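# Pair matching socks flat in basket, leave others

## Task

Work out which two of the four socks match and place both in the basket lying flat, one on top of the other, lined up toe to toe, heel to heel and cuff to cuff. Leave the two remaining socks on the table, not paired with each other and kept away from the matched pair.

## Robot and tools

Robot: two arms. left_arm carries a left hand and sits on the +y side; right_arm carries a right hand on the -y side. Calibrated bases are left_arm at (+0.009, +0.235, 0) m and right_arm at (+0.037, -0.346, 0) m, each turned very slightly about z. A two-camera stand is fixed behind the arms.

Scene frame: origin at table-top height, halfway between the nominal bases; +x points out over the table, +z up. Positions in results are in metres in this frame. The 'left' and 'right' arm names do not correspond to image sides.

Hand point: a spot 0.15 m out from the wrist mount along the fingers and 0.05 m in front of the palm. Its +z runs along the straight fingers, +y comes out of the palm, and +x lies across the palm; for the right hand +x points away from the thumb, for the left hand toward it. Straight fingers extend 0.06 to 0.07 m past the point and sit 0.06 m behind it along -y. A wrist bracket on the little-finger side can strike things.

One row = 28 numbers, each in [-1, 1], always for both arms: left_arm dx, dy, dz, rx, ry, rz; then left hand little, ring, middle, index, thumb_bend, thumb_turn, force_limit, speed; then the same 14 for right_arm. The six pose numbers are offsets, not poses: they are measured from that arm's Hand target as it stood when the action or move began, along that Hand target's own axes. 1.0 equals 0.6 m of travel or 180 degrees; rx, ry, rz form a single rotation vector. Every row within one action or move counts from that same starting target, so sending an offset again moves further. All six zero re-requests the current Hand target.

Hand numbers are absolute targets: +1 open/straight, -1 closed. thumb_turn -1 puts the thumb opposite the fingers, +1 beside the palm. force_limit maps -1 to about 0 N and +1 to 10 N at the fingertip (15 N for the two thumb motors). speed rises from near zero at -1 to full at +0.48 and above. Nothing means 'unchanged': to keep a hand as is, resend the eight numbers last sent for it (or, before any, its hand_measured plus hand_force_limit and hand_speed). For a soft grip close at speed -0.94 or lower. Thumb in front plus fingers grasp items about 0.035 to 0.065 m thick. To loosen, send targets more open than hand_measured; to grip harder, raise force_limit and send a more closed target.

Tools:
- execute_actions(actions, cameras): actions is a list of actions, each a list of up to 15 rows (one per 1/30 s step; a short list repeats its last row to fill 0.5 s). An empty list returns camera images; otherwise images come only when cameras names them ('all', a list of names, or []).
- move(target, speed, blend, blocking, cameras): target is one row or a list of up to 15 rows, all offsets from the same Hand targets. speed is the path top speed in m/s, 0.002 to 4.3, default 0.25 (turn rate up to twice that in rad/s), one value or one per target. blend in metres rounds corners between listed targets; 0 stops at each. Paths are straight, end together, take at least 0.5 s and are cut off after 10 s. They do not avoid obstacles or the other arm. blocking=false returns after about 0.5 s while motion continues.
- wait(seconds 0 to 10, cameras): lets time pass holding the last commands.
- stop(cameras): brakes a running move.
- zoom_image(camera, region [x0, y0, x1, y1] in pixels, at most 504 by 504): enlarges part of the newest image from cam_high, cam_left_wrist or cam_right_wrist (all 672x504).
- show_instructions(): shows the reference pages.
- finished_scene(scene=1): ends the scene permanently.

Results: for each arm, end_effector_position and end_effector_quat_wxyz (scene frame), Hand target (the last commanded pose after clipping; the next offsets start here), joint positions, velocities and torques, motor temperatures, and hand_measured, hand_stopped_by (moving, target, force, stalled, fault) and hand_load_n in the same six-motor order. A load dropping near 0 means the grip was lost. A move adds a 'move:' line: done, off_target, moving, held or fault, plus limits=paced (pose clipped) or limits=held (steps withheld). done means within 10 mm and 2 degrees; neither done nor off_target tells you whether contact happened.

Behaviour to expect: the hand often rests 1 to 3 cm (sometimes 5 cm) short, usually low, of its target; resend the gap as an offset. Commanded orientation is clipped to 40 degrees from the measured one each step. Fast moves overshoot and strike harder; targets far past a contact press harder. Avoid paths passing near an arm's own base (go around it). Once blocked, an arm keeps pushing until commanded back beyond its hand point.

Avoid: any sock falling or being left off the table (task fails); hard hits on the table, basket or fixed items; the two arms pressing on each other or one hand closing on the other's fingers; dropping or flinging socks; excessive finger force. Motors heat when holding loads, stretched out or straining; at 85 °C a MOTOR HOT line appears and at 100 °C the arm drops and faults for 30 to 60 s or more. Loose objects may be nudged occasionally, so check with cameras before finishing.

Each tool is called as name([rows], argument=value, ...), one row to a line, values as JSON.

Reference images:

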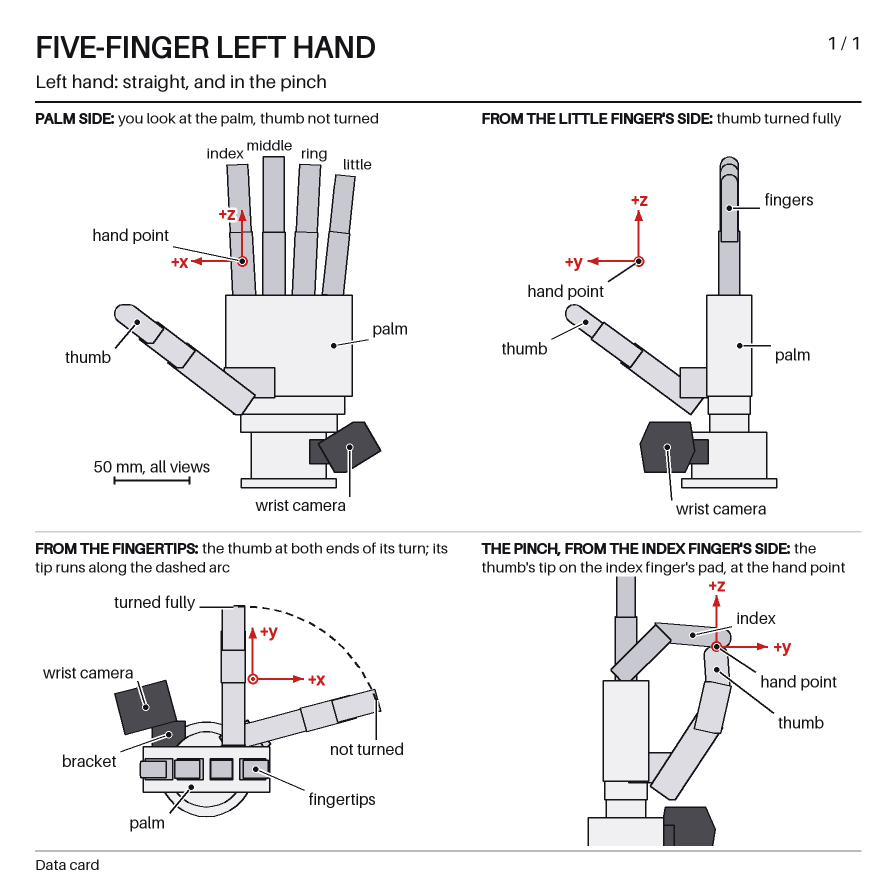

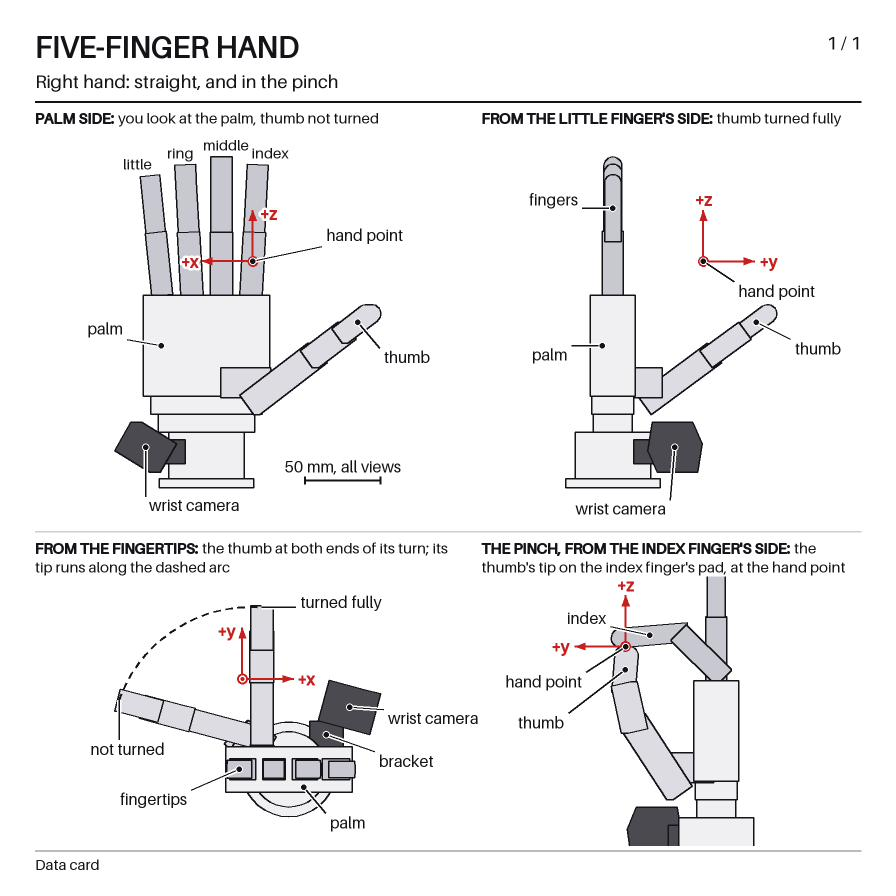

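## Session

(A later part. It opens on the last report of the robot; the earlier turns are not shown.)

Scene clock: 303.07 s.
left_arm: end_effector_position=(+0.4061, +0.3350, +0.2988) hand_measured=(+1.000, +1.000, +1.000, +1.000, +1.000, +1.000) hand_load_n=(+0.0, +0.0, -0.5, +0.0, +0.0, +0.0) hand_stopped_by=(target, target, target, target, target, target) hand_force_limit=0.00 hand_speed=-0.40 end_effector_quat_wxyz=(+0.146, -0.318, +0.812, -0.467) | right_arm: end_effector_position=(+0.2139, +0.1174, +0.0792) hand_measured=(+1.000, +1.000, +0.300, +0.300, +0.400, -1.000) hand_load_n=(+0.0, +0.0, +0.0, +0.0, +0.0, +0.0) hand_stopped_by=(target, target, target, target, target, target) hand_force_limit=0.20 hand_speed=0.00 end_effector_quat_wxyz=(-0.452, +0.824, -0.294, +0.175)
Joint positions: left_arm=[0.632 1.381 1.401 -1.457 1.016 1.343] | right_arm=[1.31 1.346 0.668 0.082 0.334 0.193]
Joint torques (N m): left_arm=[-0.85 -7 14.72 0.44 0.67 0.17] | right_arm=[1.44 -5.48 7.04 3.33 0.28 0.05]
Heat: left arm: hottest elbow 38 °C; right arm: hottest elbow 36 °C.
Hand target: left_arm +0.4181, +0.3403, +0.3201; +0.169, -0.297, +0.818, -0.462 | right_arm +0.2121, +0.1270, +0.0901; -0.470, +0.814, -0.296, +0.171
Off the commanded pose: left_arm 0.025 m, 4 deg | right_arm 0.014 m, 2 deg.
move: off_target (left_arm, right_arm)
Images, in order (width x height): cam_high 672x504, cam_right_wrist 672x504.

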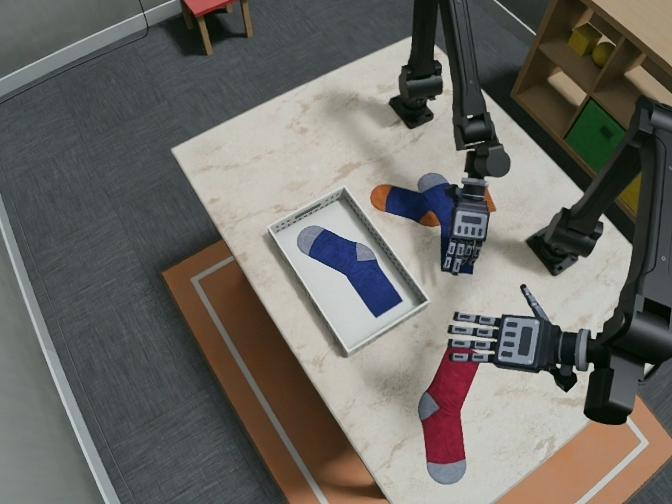

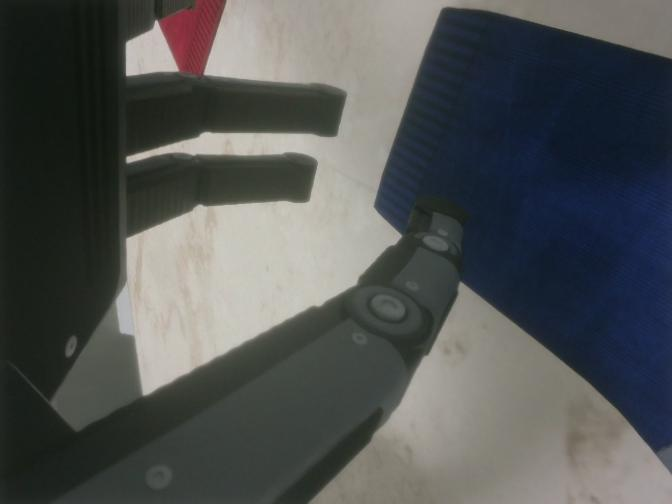

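move(target=[0,0,0,0,0,0,1,1,1,1,1,1,0,-0.4,0,0.0577,0.0333,0,0.0481,0.0278,1,1,0.3,0.3,0.4,-1,0.2,0], speed=0.15, cameras=["cam_right_wrist"])

Scene clock: 304.70 s.
left_arm: end_effector_position=(+0.4061, +0.3350, +0.2988) hand_measured=(+1.000, +1.000, +1.000, +1.000, +1.000, +1.000) hand_load_n=(+0.0, +0.0, -0.5, +0.0, +0.0, +0.0) hand_stopped_by=(target, target, target, target, target, target) hand_force_limit=0.00 hand_speed=-0.40 end_effector_quat_wxyz=(+0.146, -0.318, +0.812, -0.467) | right_arm: end_effector_position=(+0.2143, +0.1197, +0.0455) hand_measured=(+1.000, +1.000, +0.300, +0.300, +0.400, -1.000) hand_load_n=(+0.0, +0.0, +0.0, +0.0, +0.5, +0.0) hand_stopped_by=(target, target, target, target, target, target) hand_force_limit=0.20 hand_speed=0.00 end_effector_quat_wxyz=(-0.441, +0.792, -0.363, +0.216)
Joint positions: left_arm=[0.632 1.381 1.401 -1.457 1.016 1.343] | right_arm=[1.375 1.447 0.655 0.146 0.533 0.339]
Joint torques (N m): left_arm=[-0.91 -7.3 14.89 0.49 0.67 0.11] | right_arm=[1.26 -5.6 6.08 3.21 0.45 0.09]
Heat: left arm: hottest elbow 38 °C; right arm: hottest elbow 35 °C.
Hand target: left_arm +0.4181, +0.3403, +0.3201; +0.169, -0.297, +0.818, -0.462 | right_arm +0.2120, +0.1269, +0.0498; -0.453, +0.785, -0.366, +0.211
Off the commanded pose: left_arm 0.025 m, 4 deg | right_arm 0.009 m, 2 deg.
move: off_target (left_arm)
Images, in order (width x height): cam_right_wrist 672x504.

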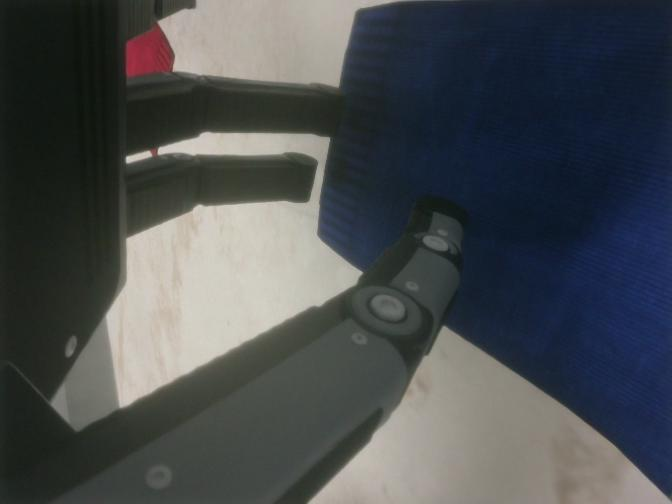

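move(target=[0,0,0,0,0,0,1,1,1,1,1,1,0,-0.4,0.0130,0.0491,0.0283,0,0.0144,0.0083,1,1,0.3,0.3,0.4,-1,0.2,0], speed=0.06, cameras=["cam_right_wrist"])

Scene clock: 306.23 s.
left_arm: end_effector_position=(+0.4061, +0.3350, +0.2988) hand_measured=(+1.000, +1.000, +1.000, +1.000, +1.000, +1.000) hand_load_n=(+0.0, +0.0, +0.0, +0.0, +0.0, +0.0) hand_stopped_by=(target, target, target, target, target, target) hand_force_limit=0.00 hand_speed=-0.40 end_effector_quat_wxyz=(+0.146, -0.318, +0.812, -0.467) | right_arm: end_effector_position=(+0.2223, +0.1261, +0.0360) hand_measured=(+1.000, +1.000, +0.300, +0.300, +0.400, -1.000) hand_load_n=(+0.0, +0.0, -1.5, +0.0, +0.5, +0.0) hand_stopped_by=(target, target, target, target, target, target) hand_force_limit=0.20 hand_speed=0.00 end_effector_quat_wxyz=(-0.461, +0.766, -0.387, +0.225)
Joint positions: left_arm=[0.632 1.381 1.401 -1.457 1.016 1.343] | right_arm=[1.38 1.501 0.637 0.262 0.584 0.376]
Joint torques (N m): left_arm=[-0.73 -7.18 14.78 0.43 0.67 0.13] | right_arm=[1.2 -3.08 4.64 2.28 0.11 0.03]
Heat: left arm: hottest elbow 38 °C; right arm: hottest elbow 35 °C.
Hand target: left_arm +0.4181, +0.3403, +0.3201; +0.169, -0.297, +0.818, -0.462 | right_arm +0.2169, +0.1211, +0.0160; -0.448, +0.775, -0.387, +0.223
Off the commanded pose: left_arm 0.025 m, 4 deg | right_arm 0.021 m, 2 deg.
move: off_target (left_arm, right_arm)
Images, in order (width x height): cam_right_wrist 672x504.

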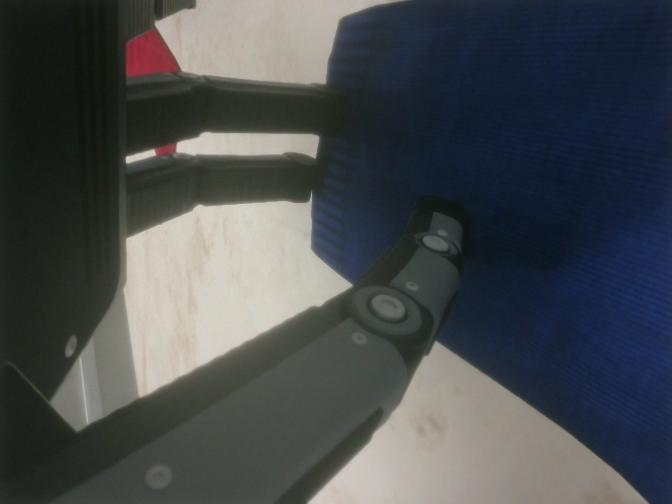

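execute_actions([
  [[0,0,0,0,0,0,1,1,1,1,1,1,0,-0.4,0,0,0,0,0,0,1,1,-0.4,-0.4,0.1,-1,0.2,-0.7]],
], cameras=["cam_right_wrist"])

Scene clock: 307.43 s.
left_arm: end_effector_position=(+0.4061, +0.3350, +0.2988) hand_measured=(+1.000, +1.000, +1.000, +1.000, +1.000, +1.000) hand_load_n=(+0.0, +0.0, +0.0, +0.0, +0.0, +0.0) hand_stopped_by=(target, target, target, target, target, target) hand_force_limit=0.00 hand_speed=-0.40 end_effector_quat_wxyz=(+0.146, -0.318, +0.812, -0.467) | right_arm: end_effector_position=(+0.2229, +0.1275, +0.0329) hand_measured=(+1.000, +1.000, -0.248, -0.276, +0.106, -1.000) hand_load_n=(+0.0, +0.0, +7.0, +5.5, +7.5, -2.5) hand_stopped_by=(target, target, force, force, target, target) hand_force_limit=0.20 hand_speed=-0.70 end_effector_quat_wxyz=(-0.462, +0.764, -0.389, +0.225)
Joint positions: left_arm=[0.632 1.381 1.401 -1.457 1.016 1.343] | right_arm=[1.38 1.513 0.637 0.276 0.587 0.381]
Joint torques (N m): left_arm=[-0.56 -7.18 14.71 0.59 0.7 0.13] | right_arm=[1.61 -4.19 4.62 1.72 0.01 0.03]
Heat: left arm: hottest elbow 38 °C; right arm: hottest elbow 35 °C.
Hand target: left_arm +0.4181, +0.3403, +0.3201; +0.169, -0.297, +0.818, -0.462 | right_arm +0.2169, +0.1211, +0.0160; -0.448, +0.775, -0.387, +0.223
Off the commanded pose: left_arm 0.025 m, 4 deg | right_arm 0.019 m, 2 deg.
Step readings (end_effector_position of left_arm | right_arm):
0: (+0.4061, +0.3350, +0.2988) | (+0.2223, +0.1261, +0.0360)
1: (+0.4061, +0.3350, +0.2988) | (+0.2223, +0.1261, +0.0360)
2: (+0.4061, +0.3350, +0.2988) | (+0.2223, +0.1261, +0.0360)
4: (+0.4061, +0.3350, +0.2988) | (+0.2227, +0.1267, +0.0365)
8: (+0.4061, +0.3350, +0.2988) | (+0.2233, +0.1281, +0.0375)
15: (+0.4061, +0.3350, +0.2988) | (+0.2232, +0.1282, +0.0369)
Images, in order (width x height): cam_right_wrist 672x504.

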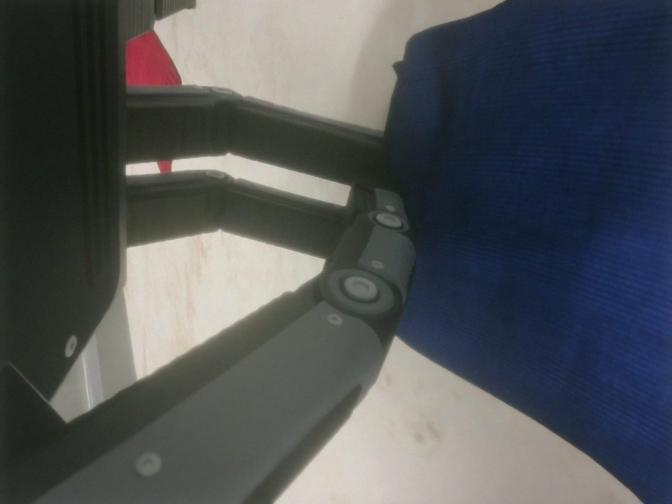

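execute_actions([
  [[0,0,0,0,0,0,1,1,1,1,1,1,0,-0.4,0,0,0,0,0,0,1,1,-0.5,-0.5,0.0,-1,0.5,-0.7]],
], cameras=["cam_right_wrist"])

zoom_image(camera="cam_right_wrist", region=[280, 0, 560, 300])

Scene clock: 308.30 s.
left_arm: end_effector_position=(+0.4061, +0.3350, +0.2988) hand_measured=(+1.000, +1.000, +1.000, +1.000, +1.000, +1.000) hand_load_n=(+0.0, +0.0, +0.0, +0.0, +0.0, +0.0) hand_stopped_by=(target, target, target, target, target, target) hand_force_limit=0.00 hand_speed=-0.40 end_effector_quat_wxyz=(+0.146, -0.318, +0.812, -0.467) | right_arm: end_effector_position=(+0.2229, +0.1275, +0.0329) hand_measured=(+1.000, +1.000, -0.256, -0.298, +0.092, -1.000) hand_load_n=(+0.0, +0.0, +10.0, +8.5, +13.0, -3.0) hand_stopped_by=(target, target, force, force, force, target) hand_force_limit=0.50 hand_speed=-0.70 end_effector_quat_wxyz=(-0.462, +0.764, -0.389, +0.225)
Joint positions: left_arm=[0.632 1.381 1.401 -1.457 1.016 1.343] | right_arm=[1.38 1.513 0.637 0.276 0.587 0.381]
Joint torques (N m): left_arm=[-0.85 -7.36 14.99 0.43 0.72 0.16] | right_arm=[1.14 -4.37 4.55 1.62 -0.02 0.02]
Heat: left arm: hottest elbow 38 °C; right arm: hottest elbow 35 °C.
Hand target: left_arm +0.4181, +0.3403, +0.3201; +0.169, -0.297, +0.818, -0.462 | right_arm +0.2169, +0.1211, +0.0160; -0.448, +0.775, -0.387, +0.223
Off the commanded pose: left_arm 0.025 m, 4 deg | right_arm 0.019 m, 2 deg.
Step readings (end_effector_position of left_arm | right_arm):
0: (+0.4061, +0.3350, +0.2988) | (+0.2229, +0.1275, +0.0329)
1: (+0.4061, +0.3350, +0.2988) | (+0.2229, +0.1275, +0.0329)
2: (+0.4061, +0.3350, +0.2988) | (+0.2229, +0.1275, +0.0329)
4: (+0.4061, +0.3350, +0.2988) | (+0.2229, +0.1275, +0.0329)
8: (+0.4061, +0.3350, +0.2988) | (+0.2229, +0.1275, +0.0329)
15: (+0.4061, +0.3350, +0.2988) | (+0.2229, +0.1275, +0.0329)
Images, in order (width x height): cam_right_wrist 672x504.

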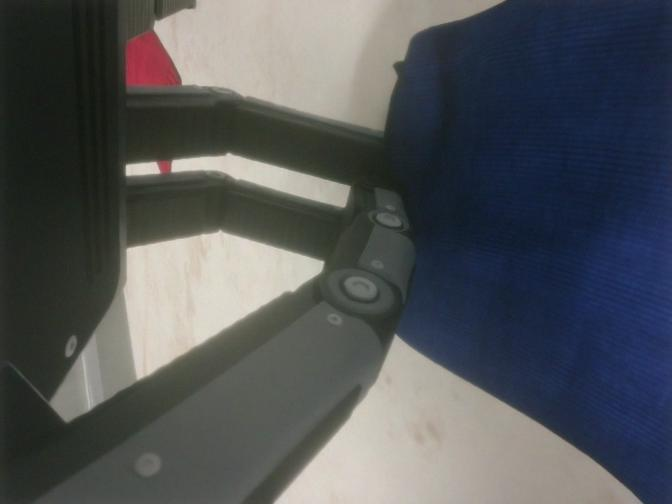

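Scaled by 1.680.

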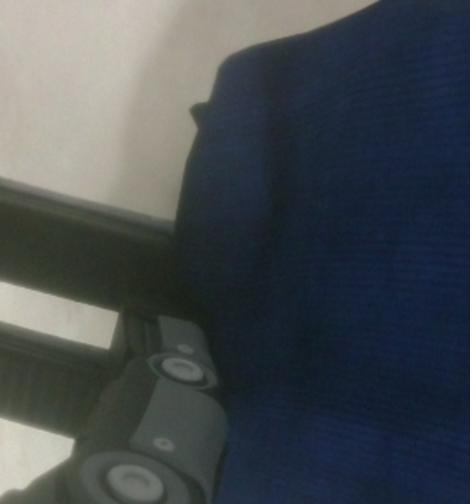

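move(target=[0,0,0,0,0,0,1,1,1,1,1,1,0,-0.4,0.0405,-0.1158,-0.1166,0,0,0,1,1,-0.5,-0.5,0.0,-1,0.5,-0.7], speed=0.07, cameras=["cam_right_wrist", "cam_high"])

Scene clock: 310.93 s.
left_arm: end_effector_position=(+0.4061, +0.3350, +0.2988) hand_measured=(+1.000, +1.000, +1.000, +1.000, +1.000, +1.000) hand_load_n=(+0.0, +0.0, +0.0, +0.0, +0.0, -0.5) hand_stopped_by=(target, target, target, target, target, target) hand_force_limit=0.00 hand_speed=-0.40 end_effector_quat_wxyz=(+0.146, -0.318, +0.812, -0.467) | right_arm: end_effector_position=(+0.2083, +0.0770, +0.0958) hand_measured=(+1.000, +1.000, -0.256, -0.298, +0.092, -1.000) hand_load_n=(+0.0, +0.0, +10.0, +8.5, +13.0, -3.0) hand_stopped_by=(target, target, force, force, force, target) hand_force_limit=0.50 hand_speed=-0.70 end_effector_quat_wxyz=(-0.438, +0.781, -0.384, +0.227)
Joint positions: left_arm=[0.632 1.381 1.401 -1.457 1.016 1.343] | right_arm=[1.38 1.221 0.619 -0.059 0.577 0.381]
Joint torques (N m): left_arm=[-1.2 -7.3 14.87 0.43 0.65 0.14] | right_arm=[0.56 -4.37 8.94 1.26 0.18 -0.03]
Heat: left arm: hottest elbow 39 °C; right arm: hottest elbow 35 °C.
Hand target: left_arm +0.4181, +0.3403, +0.3201; +0.169, -0.297, +0.818, -0.462 | right_arm +0.2109, +0.0860, +0.1110; -0.447, +0.775, -0.387, +0.223
Off the commanded pose: left_arm 0.025 m, 4 deg | right_arm 0.018 m, 1 deg.
move: off_target (left_arm, right_arm)
Images, in order (width x height): cam_high 672x504, cam_right_wrist 672x504.

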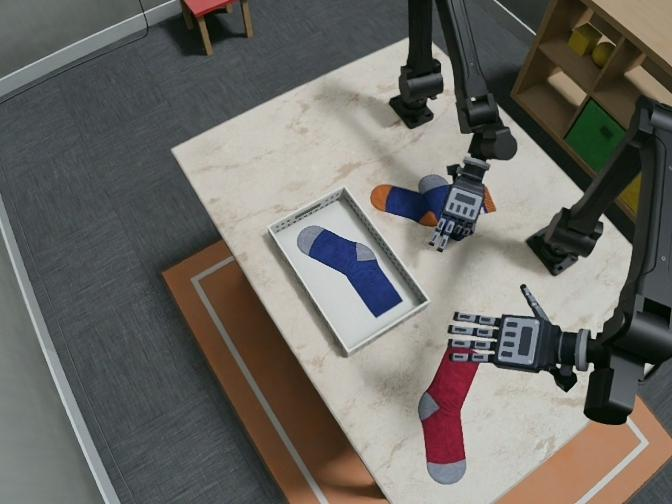

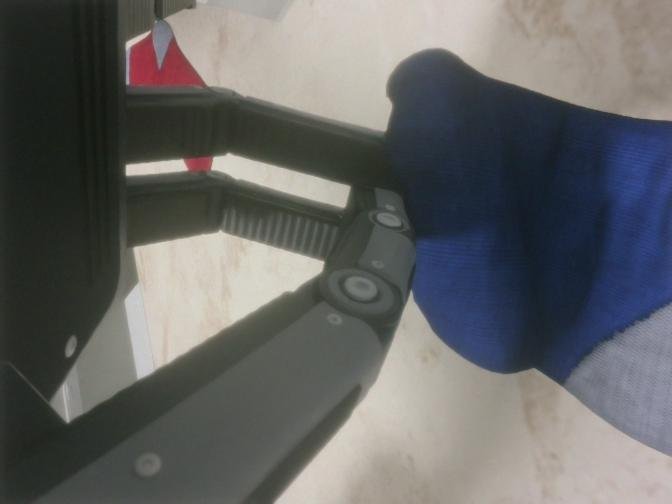

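move([
  [0,0,0,0,0,0,1,1,1,1,1,1,0,-0.4,0.0458,-0.0765,-0.1178,0,0,0,1,1,-0.5,-0.5,0.0,-1,0.5,-0.7],
  [0,0,0,0,0,0,1,1,1,1,1,1,0,-0.4,0.0823,-0.1680,-0.2263,0,0,0,1,1,-0.5,-0.5,0.0,-1,0.5,-0.7],
  [0,0,0,0,0,0,1,1,1,1,1,1,0,-0.4,0.0822,-0.2692,-0.2847,0,0,0,1,1,-0.5,-0.5,0.0,-1,0.5,-0.7],
], speed=[0.1,0.1,0.1], blend=[0.02,0.02,0], cameras=["all"])

Scene clock: 314.97 s.
left_arm: end_effector_position=(+0.4061, +0.3350, +0.2988) hand_measured=(+1.000, +1.000, +1.000, +1.000, +1.000, +1.000) hand_load_n=(+0.0, +0.0, +0.0, +0.0, -0.5, -0.5) hand_stopped_by=(target, target, target, target, target, target) hand_force_limit=0.00 hand_speed=-0.40 end_effector_quat_wxyz=(+0.146, -0.318, +0.812, -0.467) | right_arm: end_effector_position=(+0.1886, -0.0021, +0.3098) hand_measured=(+1.000, +1.000, -0.256, -0.298, +0.092, -1.000) hand_load_n=(+0.0, +0.0, +10.5, +8.5, +13.0, -2.5) hand_stopped_by=(target, target, force, force, force, target) hand_force_limit=0.50 hand_speed=-0.70 end_effector_quat_wxyz=(-0.430, +0.784, -0.383, +0.229)
Joint positions: left_arm=[0.632 1.381 1.401 -1.457 1.016 1.343] | right_arm=[1.382 0.825 0.971 -0.824 0.581 0.381]
Joint torques (N m): left_arm=[-0.91 -7 14.76 0.4 0.69 0.15] | right_arm=[1.55 -0.03 12.18 1.39 0.48 0.08]
Heat: left arm: hottest elbow 39 °C; right arm: hottest elbow 36 °C.
Hand target: left_arm +0.4181, +0.3403, +0.3201; +0.169, -0.297, +0.818, -0.462 | right_arm +0.1869, +0.0062, +0.3362; -0.447, +0.775, -0.387, +0.223
Off the commanded pose: left_arm 0.025 m, 4 deg | right_arm 0.028 m, 2 deg.
move: off_target (left_arm, right_arm)

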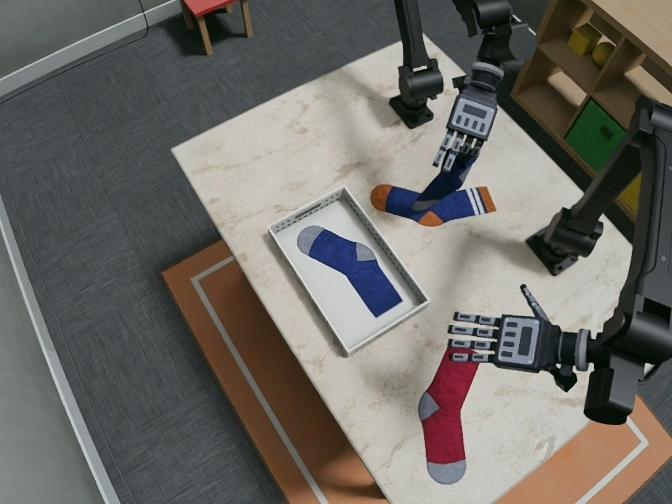

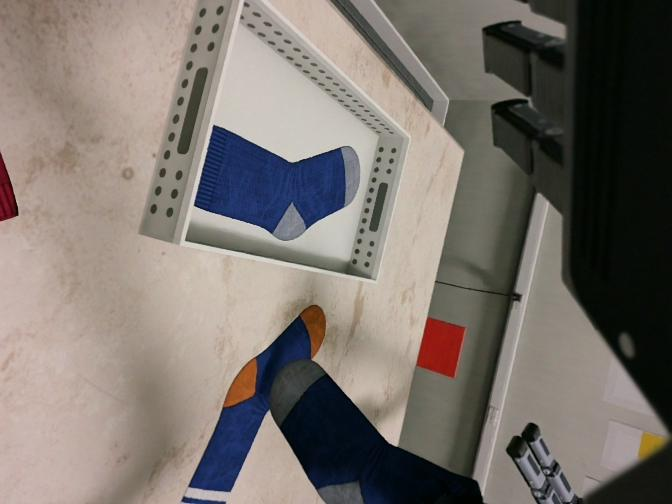

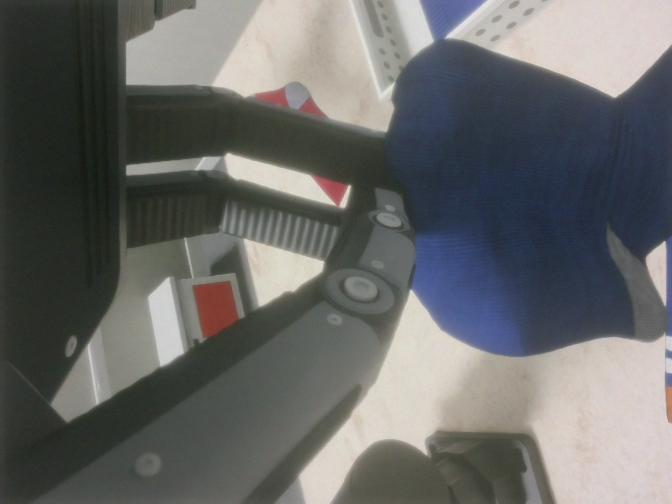

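move([
  [0,0,0,0,0,0,1,1,1,1,1,1,0,-0.4,0.0466,-0.1189,-0.0610,0,0,0,1,1,-0.5,-0.5,0.0,-1,0.5,-0.7],
  [0,0,0,0,0,0,1,1,1,1,1,1,0,-0.4,0.5291,-0.2748,0.2083,0,-0.2790,-0.1611,1,1,-0.5,-0.5,0.0,-1,0.5,-0.7],
], speed=[0.15,0.2], blend=[0.03,0], cameras=["all"])

Scene clock: 319.77 s.
left_arm: end_effector_position=(+0.4061, +0.3350, +0.2988) hand_measured=(+1.000, +1.000, +1.000, +1.000, +1.000, +1.000) hand_load_n=(+0.0, +0.0, +0.0, +0.0, +0.0, -0.5) hand_stopped_by=(target, target, target, target, target, target) hand_force_limit=0.00 hand_speed=-0.40 end_effector_quat_wxyz=(+0.146, -0.318, +0.812, -0.467) | right_arm: end_effector_position=(+0.5280, -0.1309, +0.3924) hand_measured=(+1.000, +1.000, -0.256, -0.298, +0.092, -1.000) hand_load_n=(+0.0, +0.0, +10.0, +8.5, +13.0, -3.0) hand_stopped_by=(target, target, force, force, force, target) hand_force_limit=0.50 hand_speed=-0.70 end_effector_quat_wxyz=(-0.504, +0.864, +0.002, -0.010)
Joint positions: left_arm=[0.632 1.381 1.401 -1.457 1.016 1.343] | right_arm=[0.2 1.742 2.062 -1.675 -1.044 -1.306]
Joint torques (N m): left_arm=[-0.67 -7.36 14.84 0.32 0.68 0.11] | right_arm=[0.67 -11.05 11.07 0.16 -1.02 -0.09]
Heat: left arm: hottest elbow 39 °C; right arm: hottest elbow 36 °C.
Hand target: left_arm +0.4181, +0.3403, +0.3201; +0.169, -0.297, +0.818, -0.462 | right_arm +0.5302, -0.1327, +0.4167; -0.500, +0.865, +0.038, -0.022
Off the commanded pose: left_arm 0.025 m, 4 deg | right_arm 0.024 m, 4 deg.
joint sent to its limit (right arm) — joint 4 (wrist pitch), lower limit. The joint targets are off in orientation, not in position.
move: off_target (left_arm, right_arm)

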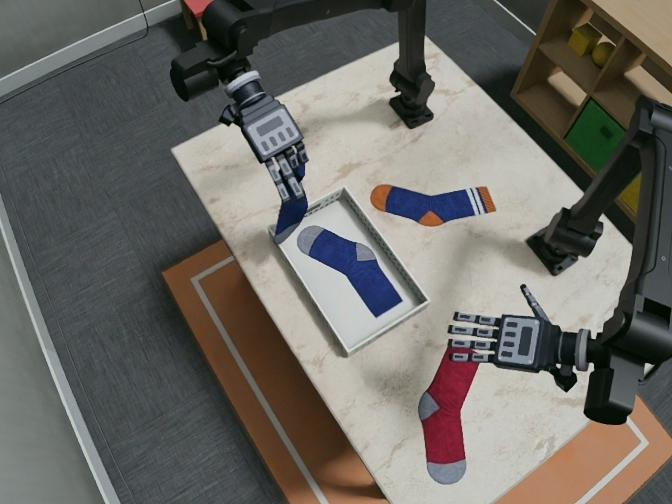

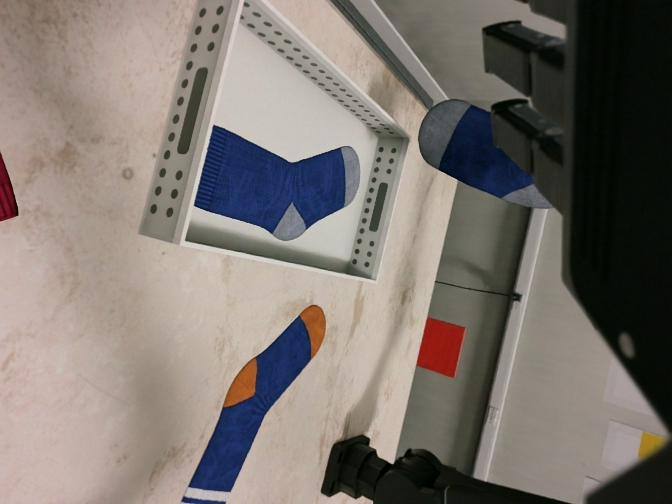

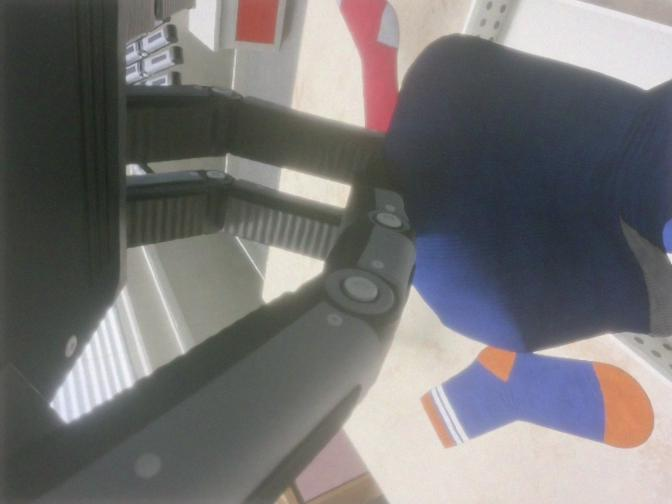

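zoom_image(camera="cam_high", region=[230, 140, 440, 340])

Scaled by 2.400.

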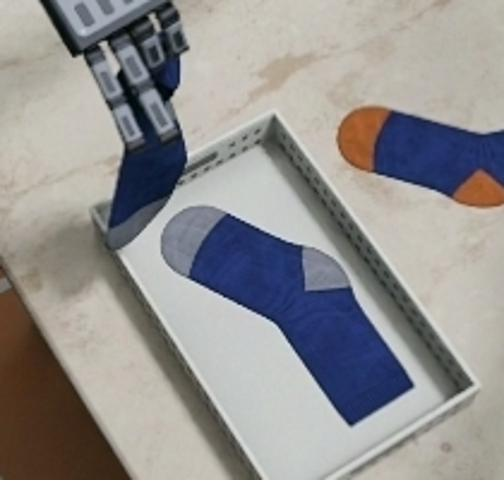

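move(target=[0,0,0,0,0,0,1,1,1,1,1,1,0,-0.4,-0.1003,0.0282,-0.0490,-0.0835,0.0311,0.0238,-0.3,-0.3,-0.5,-0.5,0.0,-1,0.5,-0.7], speed=0.12, cameras=["all"])

zoom_image(camera="cam_high", region=[230, 140, 440, 340])

Scene clock: 322.73 s.
left_arm: end_effector_position=(+0.4061, +0.3350, +0.2988) hand_measured=(+1.000, +1.000, +1.000, +1.000, +1.000, +1.000) hand_load_n=(+0.0, +0.0, +0.0, +0.0, +0.0, +0.0) hand_stopped_by=(target, target, target, target, target, target) hand_force_limit=0.00 hand_speed=-0.40 end_effector_quat_wxyz=(+0.146, -0.318, +0.812, -0.467) | right_arm: end_effector_position=(+0.4822, -0.1744, +0.4102) hand_measured=(-0.300, -0.300, -0.256, -0.298, +0.092, -1.000) hand_load_n=(+0.0, +0.0, +10.5, +8.5, +13.0, -3.0) hand_stopped_by=(target, target, force, force, force, target) hand_force_limit=0.50 hand_speed=-0.70 end_effector_quat_wxyz=(-0.392, +0.919, -0.028, +0.045)
Joint positions: left_arm=[0.632 1.381 1.401 -1.457 1.016 1.343] | right_arm=[0.211 1.571 1.977 -1.675 -0.765 -1.231]
Joint torques (N m): left_arm=[-0.73 -7.53 14.87 0.44 0.73 0.14] | right_arm=[1.49 -9.7 7.1 0.49 -0.61 0.12]
Heat: left arm: hottest elbow 40 °C; right arm: hottest elbow 36 °C.
Hand target: left_arm +0.4181, +0.3403, +0.3201; +0.169, -0.297, +0.818, -0.462 | right_arm +0.4731, -0.1717, +0.4167; -0.382, +0.924, -0.017, +0.007
Off the commanded pose: left_arm 0.025 m, 4 deg | right_arm 0.011 m, 5 deg.
joint sent to its limit (right arm) — joint 4 (wrist pitch), lower limit. The joint targets are off in orientation, not in position.
move: off_target (left_arm, right_arm)

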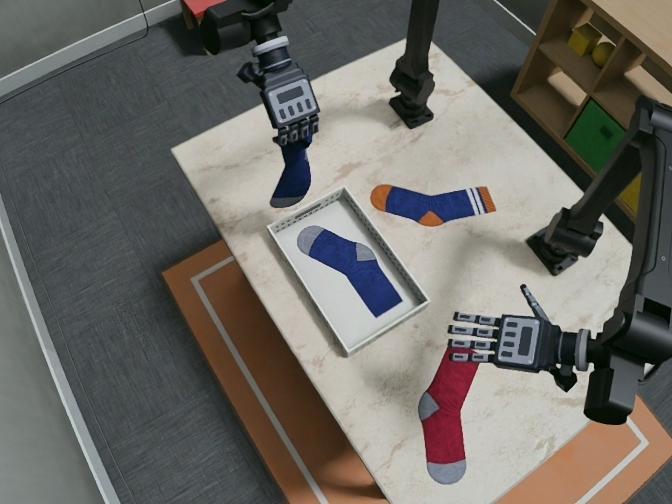

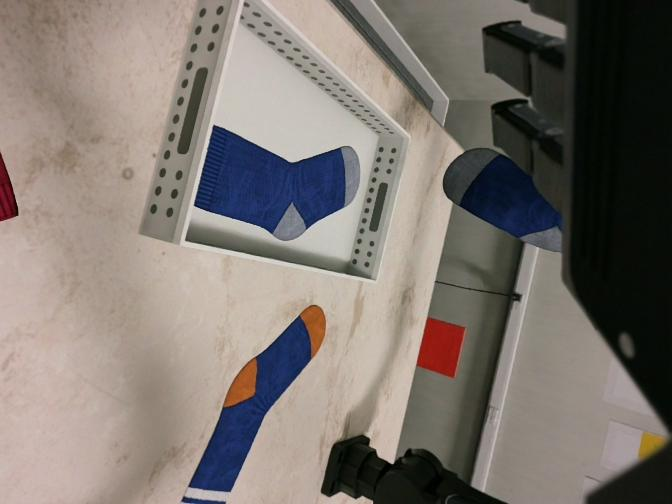

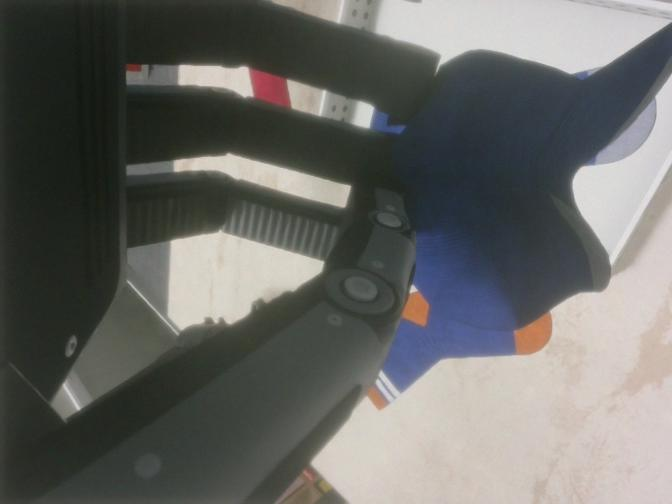

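Scaled by 2.400.

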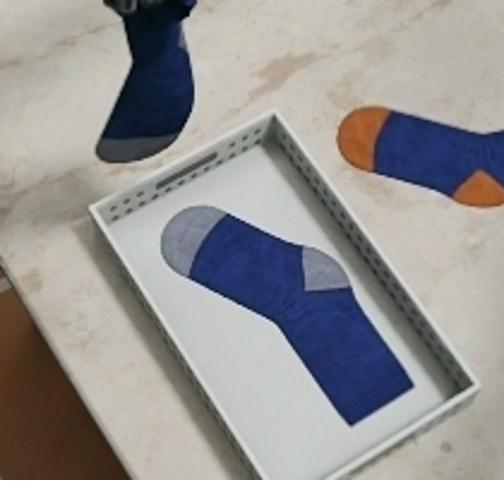

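move(target=[0,0,0,0,0,0,1,1,1,1,1,1,0,-0.4,-0.0033,0.1177,0.1180,0,0,0,-0.3,-0.3,-0.5,-0.5,0.0,-1,0.5,-0.7], speed=0.12, cameras=["all"])

zoom_image(camera="cam_high", region=[230, 140, 440, 340])

Scene clock: 324.33 s.
left_arm: end_effector_position=(+0.4061, +0.3350, +0.2988) hand_measured=(+1.000, +1.000, +1.000, +1.000, +1.000, +1.000) hand_load_n=(+0.0, -0.5, +0.0, +0.0, -0.5, -0.5) hand_stopped_by=(target, target, target, target, target, target) hand_force_limit=0.00 hand_speed=-0.40 end_effector_quat_wxyz=(+0.146, -0.318, +0.812, -0.467) | right_arm: end_effector_position=(+0.4703, -0.1759, +0.3061) hand_measured=(-0.300, -0.300, -0.256, -0.298, +0.092, -1.000) hand_load_n=(+0.0, +0.5, +10.0, +8.5, +13.0, -3.0) hand_stopped_by=(target, target, force, force, force, target) hand_force_limit=0.50 hand_speed=-0.70 end_effector_quat_wxyz=(-0.379, +0.925, -0.035, -0.013)
Joint positions: left_arm=[0.632 1.381 1.401 -1.457 1.016 1.343] | right_arm=[0.215 1.555 1.681 -1.538 -0.765 -1.271]
Joint torques (N m): left_arm=[-0.15 -6.65 14.76 0.32 0.69 0.11] | right_arm=[1.67 -10.23 7.83 1.51 -0.66 -0.16]
Heat: left arm: hottest elbow 40 °C; right arm: hottest elbow 36 °C.
Hand target: left_arm +0.4181, +0.3403, +0.3201; +0.169, -0.297, +0.818, -0.462 | right_arm +0.4713, -0.1716, +0.3167; -0.382, +0.924, -0.017, +0.007
Off the commanded pose: left_arm 0.025 m, 4 deg | right_arm 0.011 m, 3 deg.
move: off_target (left_arm, right_arm)

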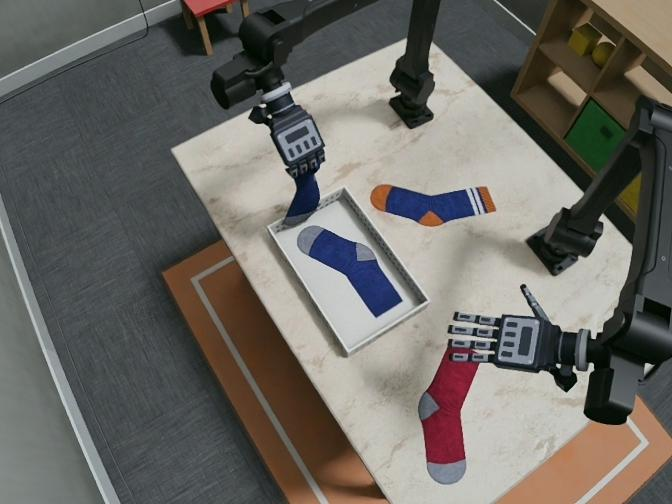

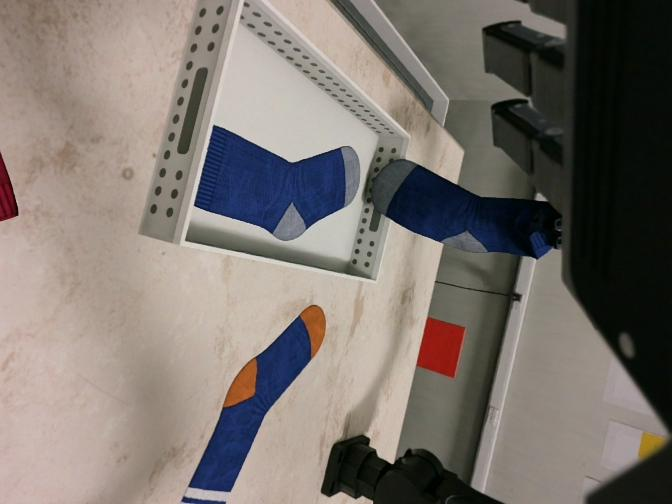

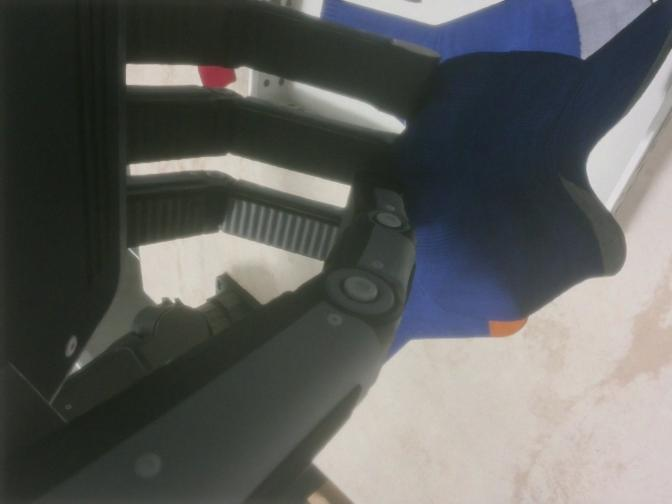

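Scaled by 2.400.

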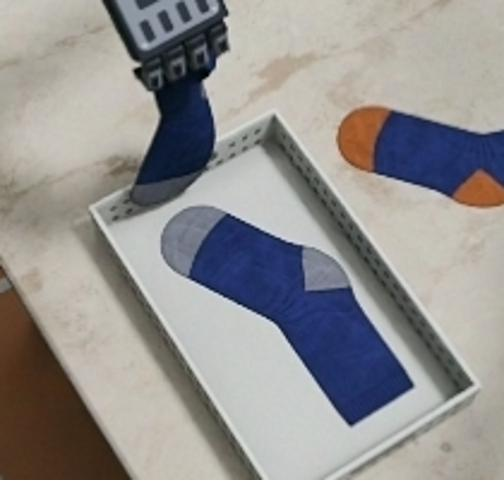

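move(target=[0,0,0,0,0,0,1,1,1,1,1,1,0,-0.4,-0.0142,-0.0115,0.0672,0,0,0,-0.3,-0.3,-0.5,-0.5,0.0,-1,0.5,-0.7], speed=0.1, cameras=["cam_high","cam_left_wrist"])

zoom_image(camera="cam_high", region=[230, 140, 440, 340])

zoom_image(camera="cam_left_wrist", region=[200, 90, 450, 280])

Scene clock: 326.00 s.
left_arm: end_effector_position=(+0.4061, +0.3350, +0.2988) hand_measured=(+1.000, +1.000, +1.000, +1.000, +1.000, +1.000) hand_load_n=(+0.0, +0.0, +0.0, +0.0, +0.0, +0.0) hand_stopped_by=(target, target, target, target, target, target) hand_force_limit=0.00 hand_speed=-0.40 end_effector_quat_wxyz=(+0.146, -0.318, +0.812, -0.467) | right_arm: end_effector_position=(+0.4628, -0.1398, +0.2825) hand_measured=(-0.300, -0.300, -0.256, -0.298, +0.092, -1.000) hand_load_n=(+0.0, +0.5, +10.5, +8.5, +13.0, -2.5) hand_stopped_by=(target, target, force, force, force, target) hand_force_limit=0.50 hand_speed=-0.70 end_effector_quat_wxyz=(-0.379, +0.925, -0.020, -0.009)
Joint positions: left_arm=[0.632 1.381 1.401 -1.457 1.016 1.343] | right_arm=[0.295 1.534 1.594 -1.404 -0.749 -1.198]
Joint torques (N m): left_arm=[-0.44 -7.06 14.79 0.4 0.67 0.12] | right_arm=[1.08 -9.17 7.6 1.58 -0.54 0.07]
Heat: left arm: hottest elbow 40 °C; right arm: hottest elbow 36 °C.
Hand target: left_arm +0.4181, +0.3403, +0.3201; +0.169, -0.297, +0.818, -0.462 | right_arm +0.4639, -0.1380, +0.2930; -0.382, +0.924, -0.017, +0.007
Off the commanded pose: left_arm 0.025 m, 4 deg | right_arm 0.011 m, 2 deg.
move: off_target (left_arm, right_arm)
Images, in order (width x height): cam_high 672x504, cam_left_wrist 672x504.

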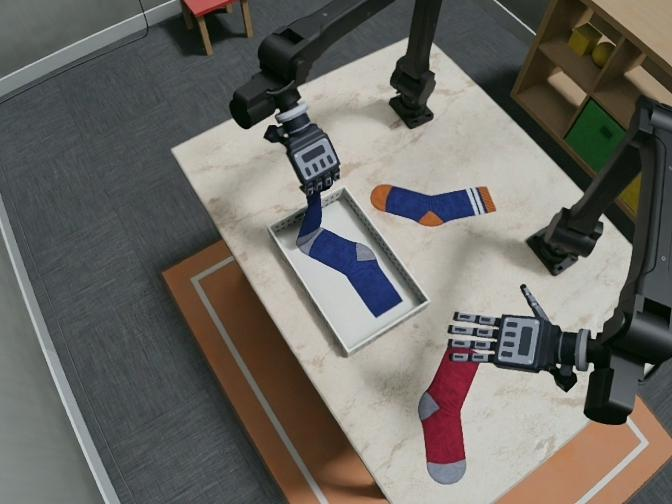

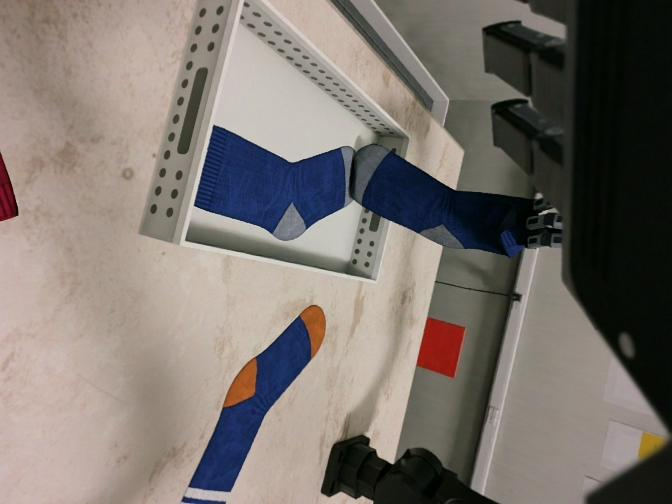

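Scaled by 2.400.

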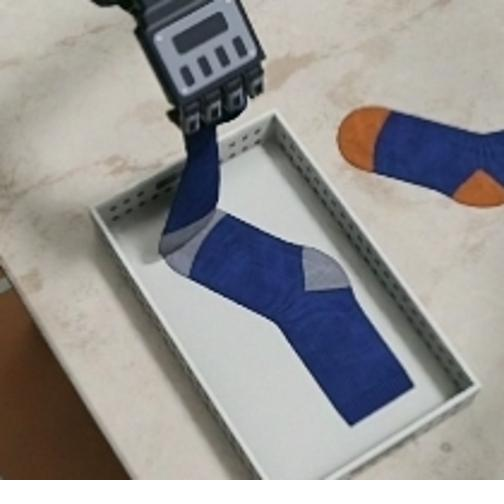

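Scaled by 2.016.

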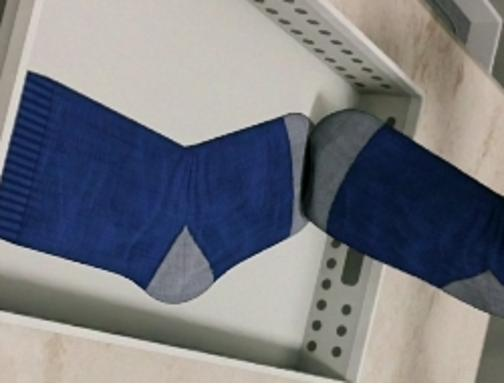

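move([
  [0,0,0,0,0,0,1,1,1,1,1,1,0,-0.4,0,-0.0235,-0.0236,0,0,0,-0.3,-0.3,-0.5,-0.5,0.0,-1,0.5,-0.7],
  [0,0,0,0,0,0,1,1,1,1,1,1,0,-0.4,0.0116,0.0069,-0.0539,0,0,0,-0.3,-0.3,-0.5,-0.5,0.0,-1,0.5,-0.7],
  [0,0,0,0,0,0,1,1,1,1,1,1,0,-0.4,0.0116,0.0304,-0.0303,0,0,0,-0.3,-0.3,-0.5,-0.5,0.0,-1,0.5,-0.7],
], speed=[0.1,0.1,0.1], blend=[0.01,0.01,0], cameras=["cam_high","cam_left_wrist"])

zoom_image(camera="cam_high", region=[230, 140, 440, 340])

zoom_image(camera="cam_left_wrist", region=[200, 90, 450, 280])

Scene clock: 328.03 s.
left_arm: end_effector_position=(+0.4061, +0.3350, +0.2988) hand_measured=(+1.000, +1.000, +1.000, +1.000, +1.000, +1.000) hand_load_n=(+0.0, +0.0, +0.0, +0.0, +0.0, +0.0) hand_stopped_by=(target, target, target, target, target, target) hand_force_limit=0.00 hand_speed=-0.40 end_effector_quat_wxyz=(+0.146, -0.318, +0.812, -0.467) | right_arm: end_effector_position=(+0.4639, -0.1646, +0.2851) hand_measured=(-0.300, -0.300, -0.256, -0.298, +0.092, -1.000) hand_load_n=(+0.0, +0.0, +10.0, +8.5, +13.5, -3.0) hand_stopped_by=(target, target, force, force, force, target) hand_force_limit=0.50 hand_speed=-0.70 end_effector_quat_wxyz=(-0.377, +0.926, -0.028, -0.012)
Joint positions: left_arm=[0.632 1.381 1.401 -1.457 1.016 1.343] | right_arm=[0.243 1.534 1.602 -1.458 -0.756 -1.249]
Joint torques (N m): left_arm=[-0.67 -7 14.8 0.58 0.69 0.12] | right_arm=[1.14 -9 8.02 1.39 -0.88 -0.11]
Heat: left arm: hottest elbow 40 °C; right arm: hottest elbow 36 °C.
Hand target: left_arm +0.4181, +0.3403, +0.3201; +0.169, -0.297, +0.818, -0.462 | right_arm +0.4700, -0.1640, +0.2929; -0.382, +0.924, -0.017, +0.007
Off the commanded pose: left_arm 0.025 m, 4 deg | right_arm 0.010 m, 3 deg.
move: off_target (left_arm, right_arm)
Images, in order (width x height): cam_high 672x504, cam_left_wrist 672x504.

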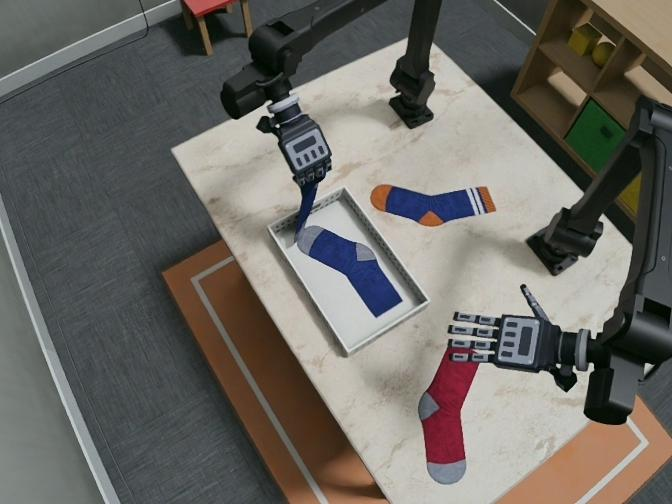

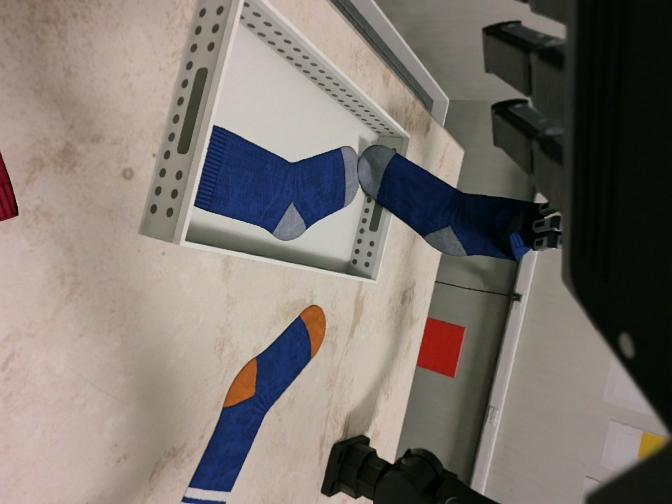

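Scaled by 2.400.

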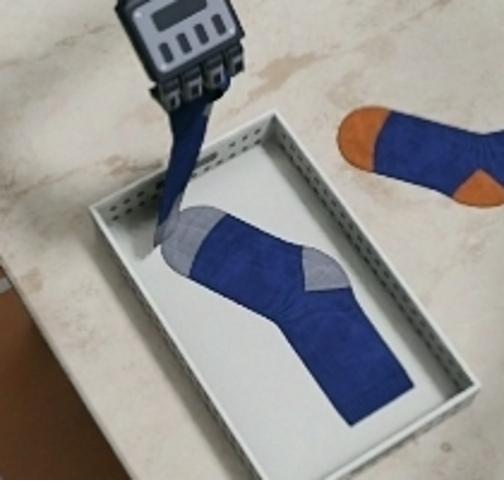

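Scaled by 2.016.

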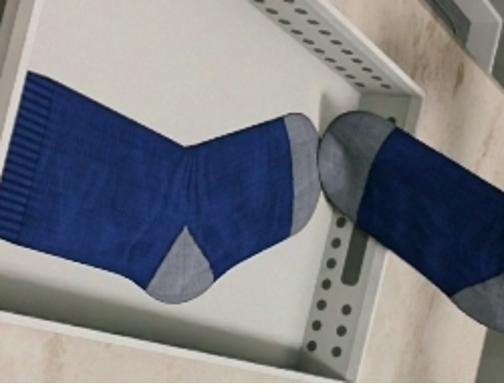

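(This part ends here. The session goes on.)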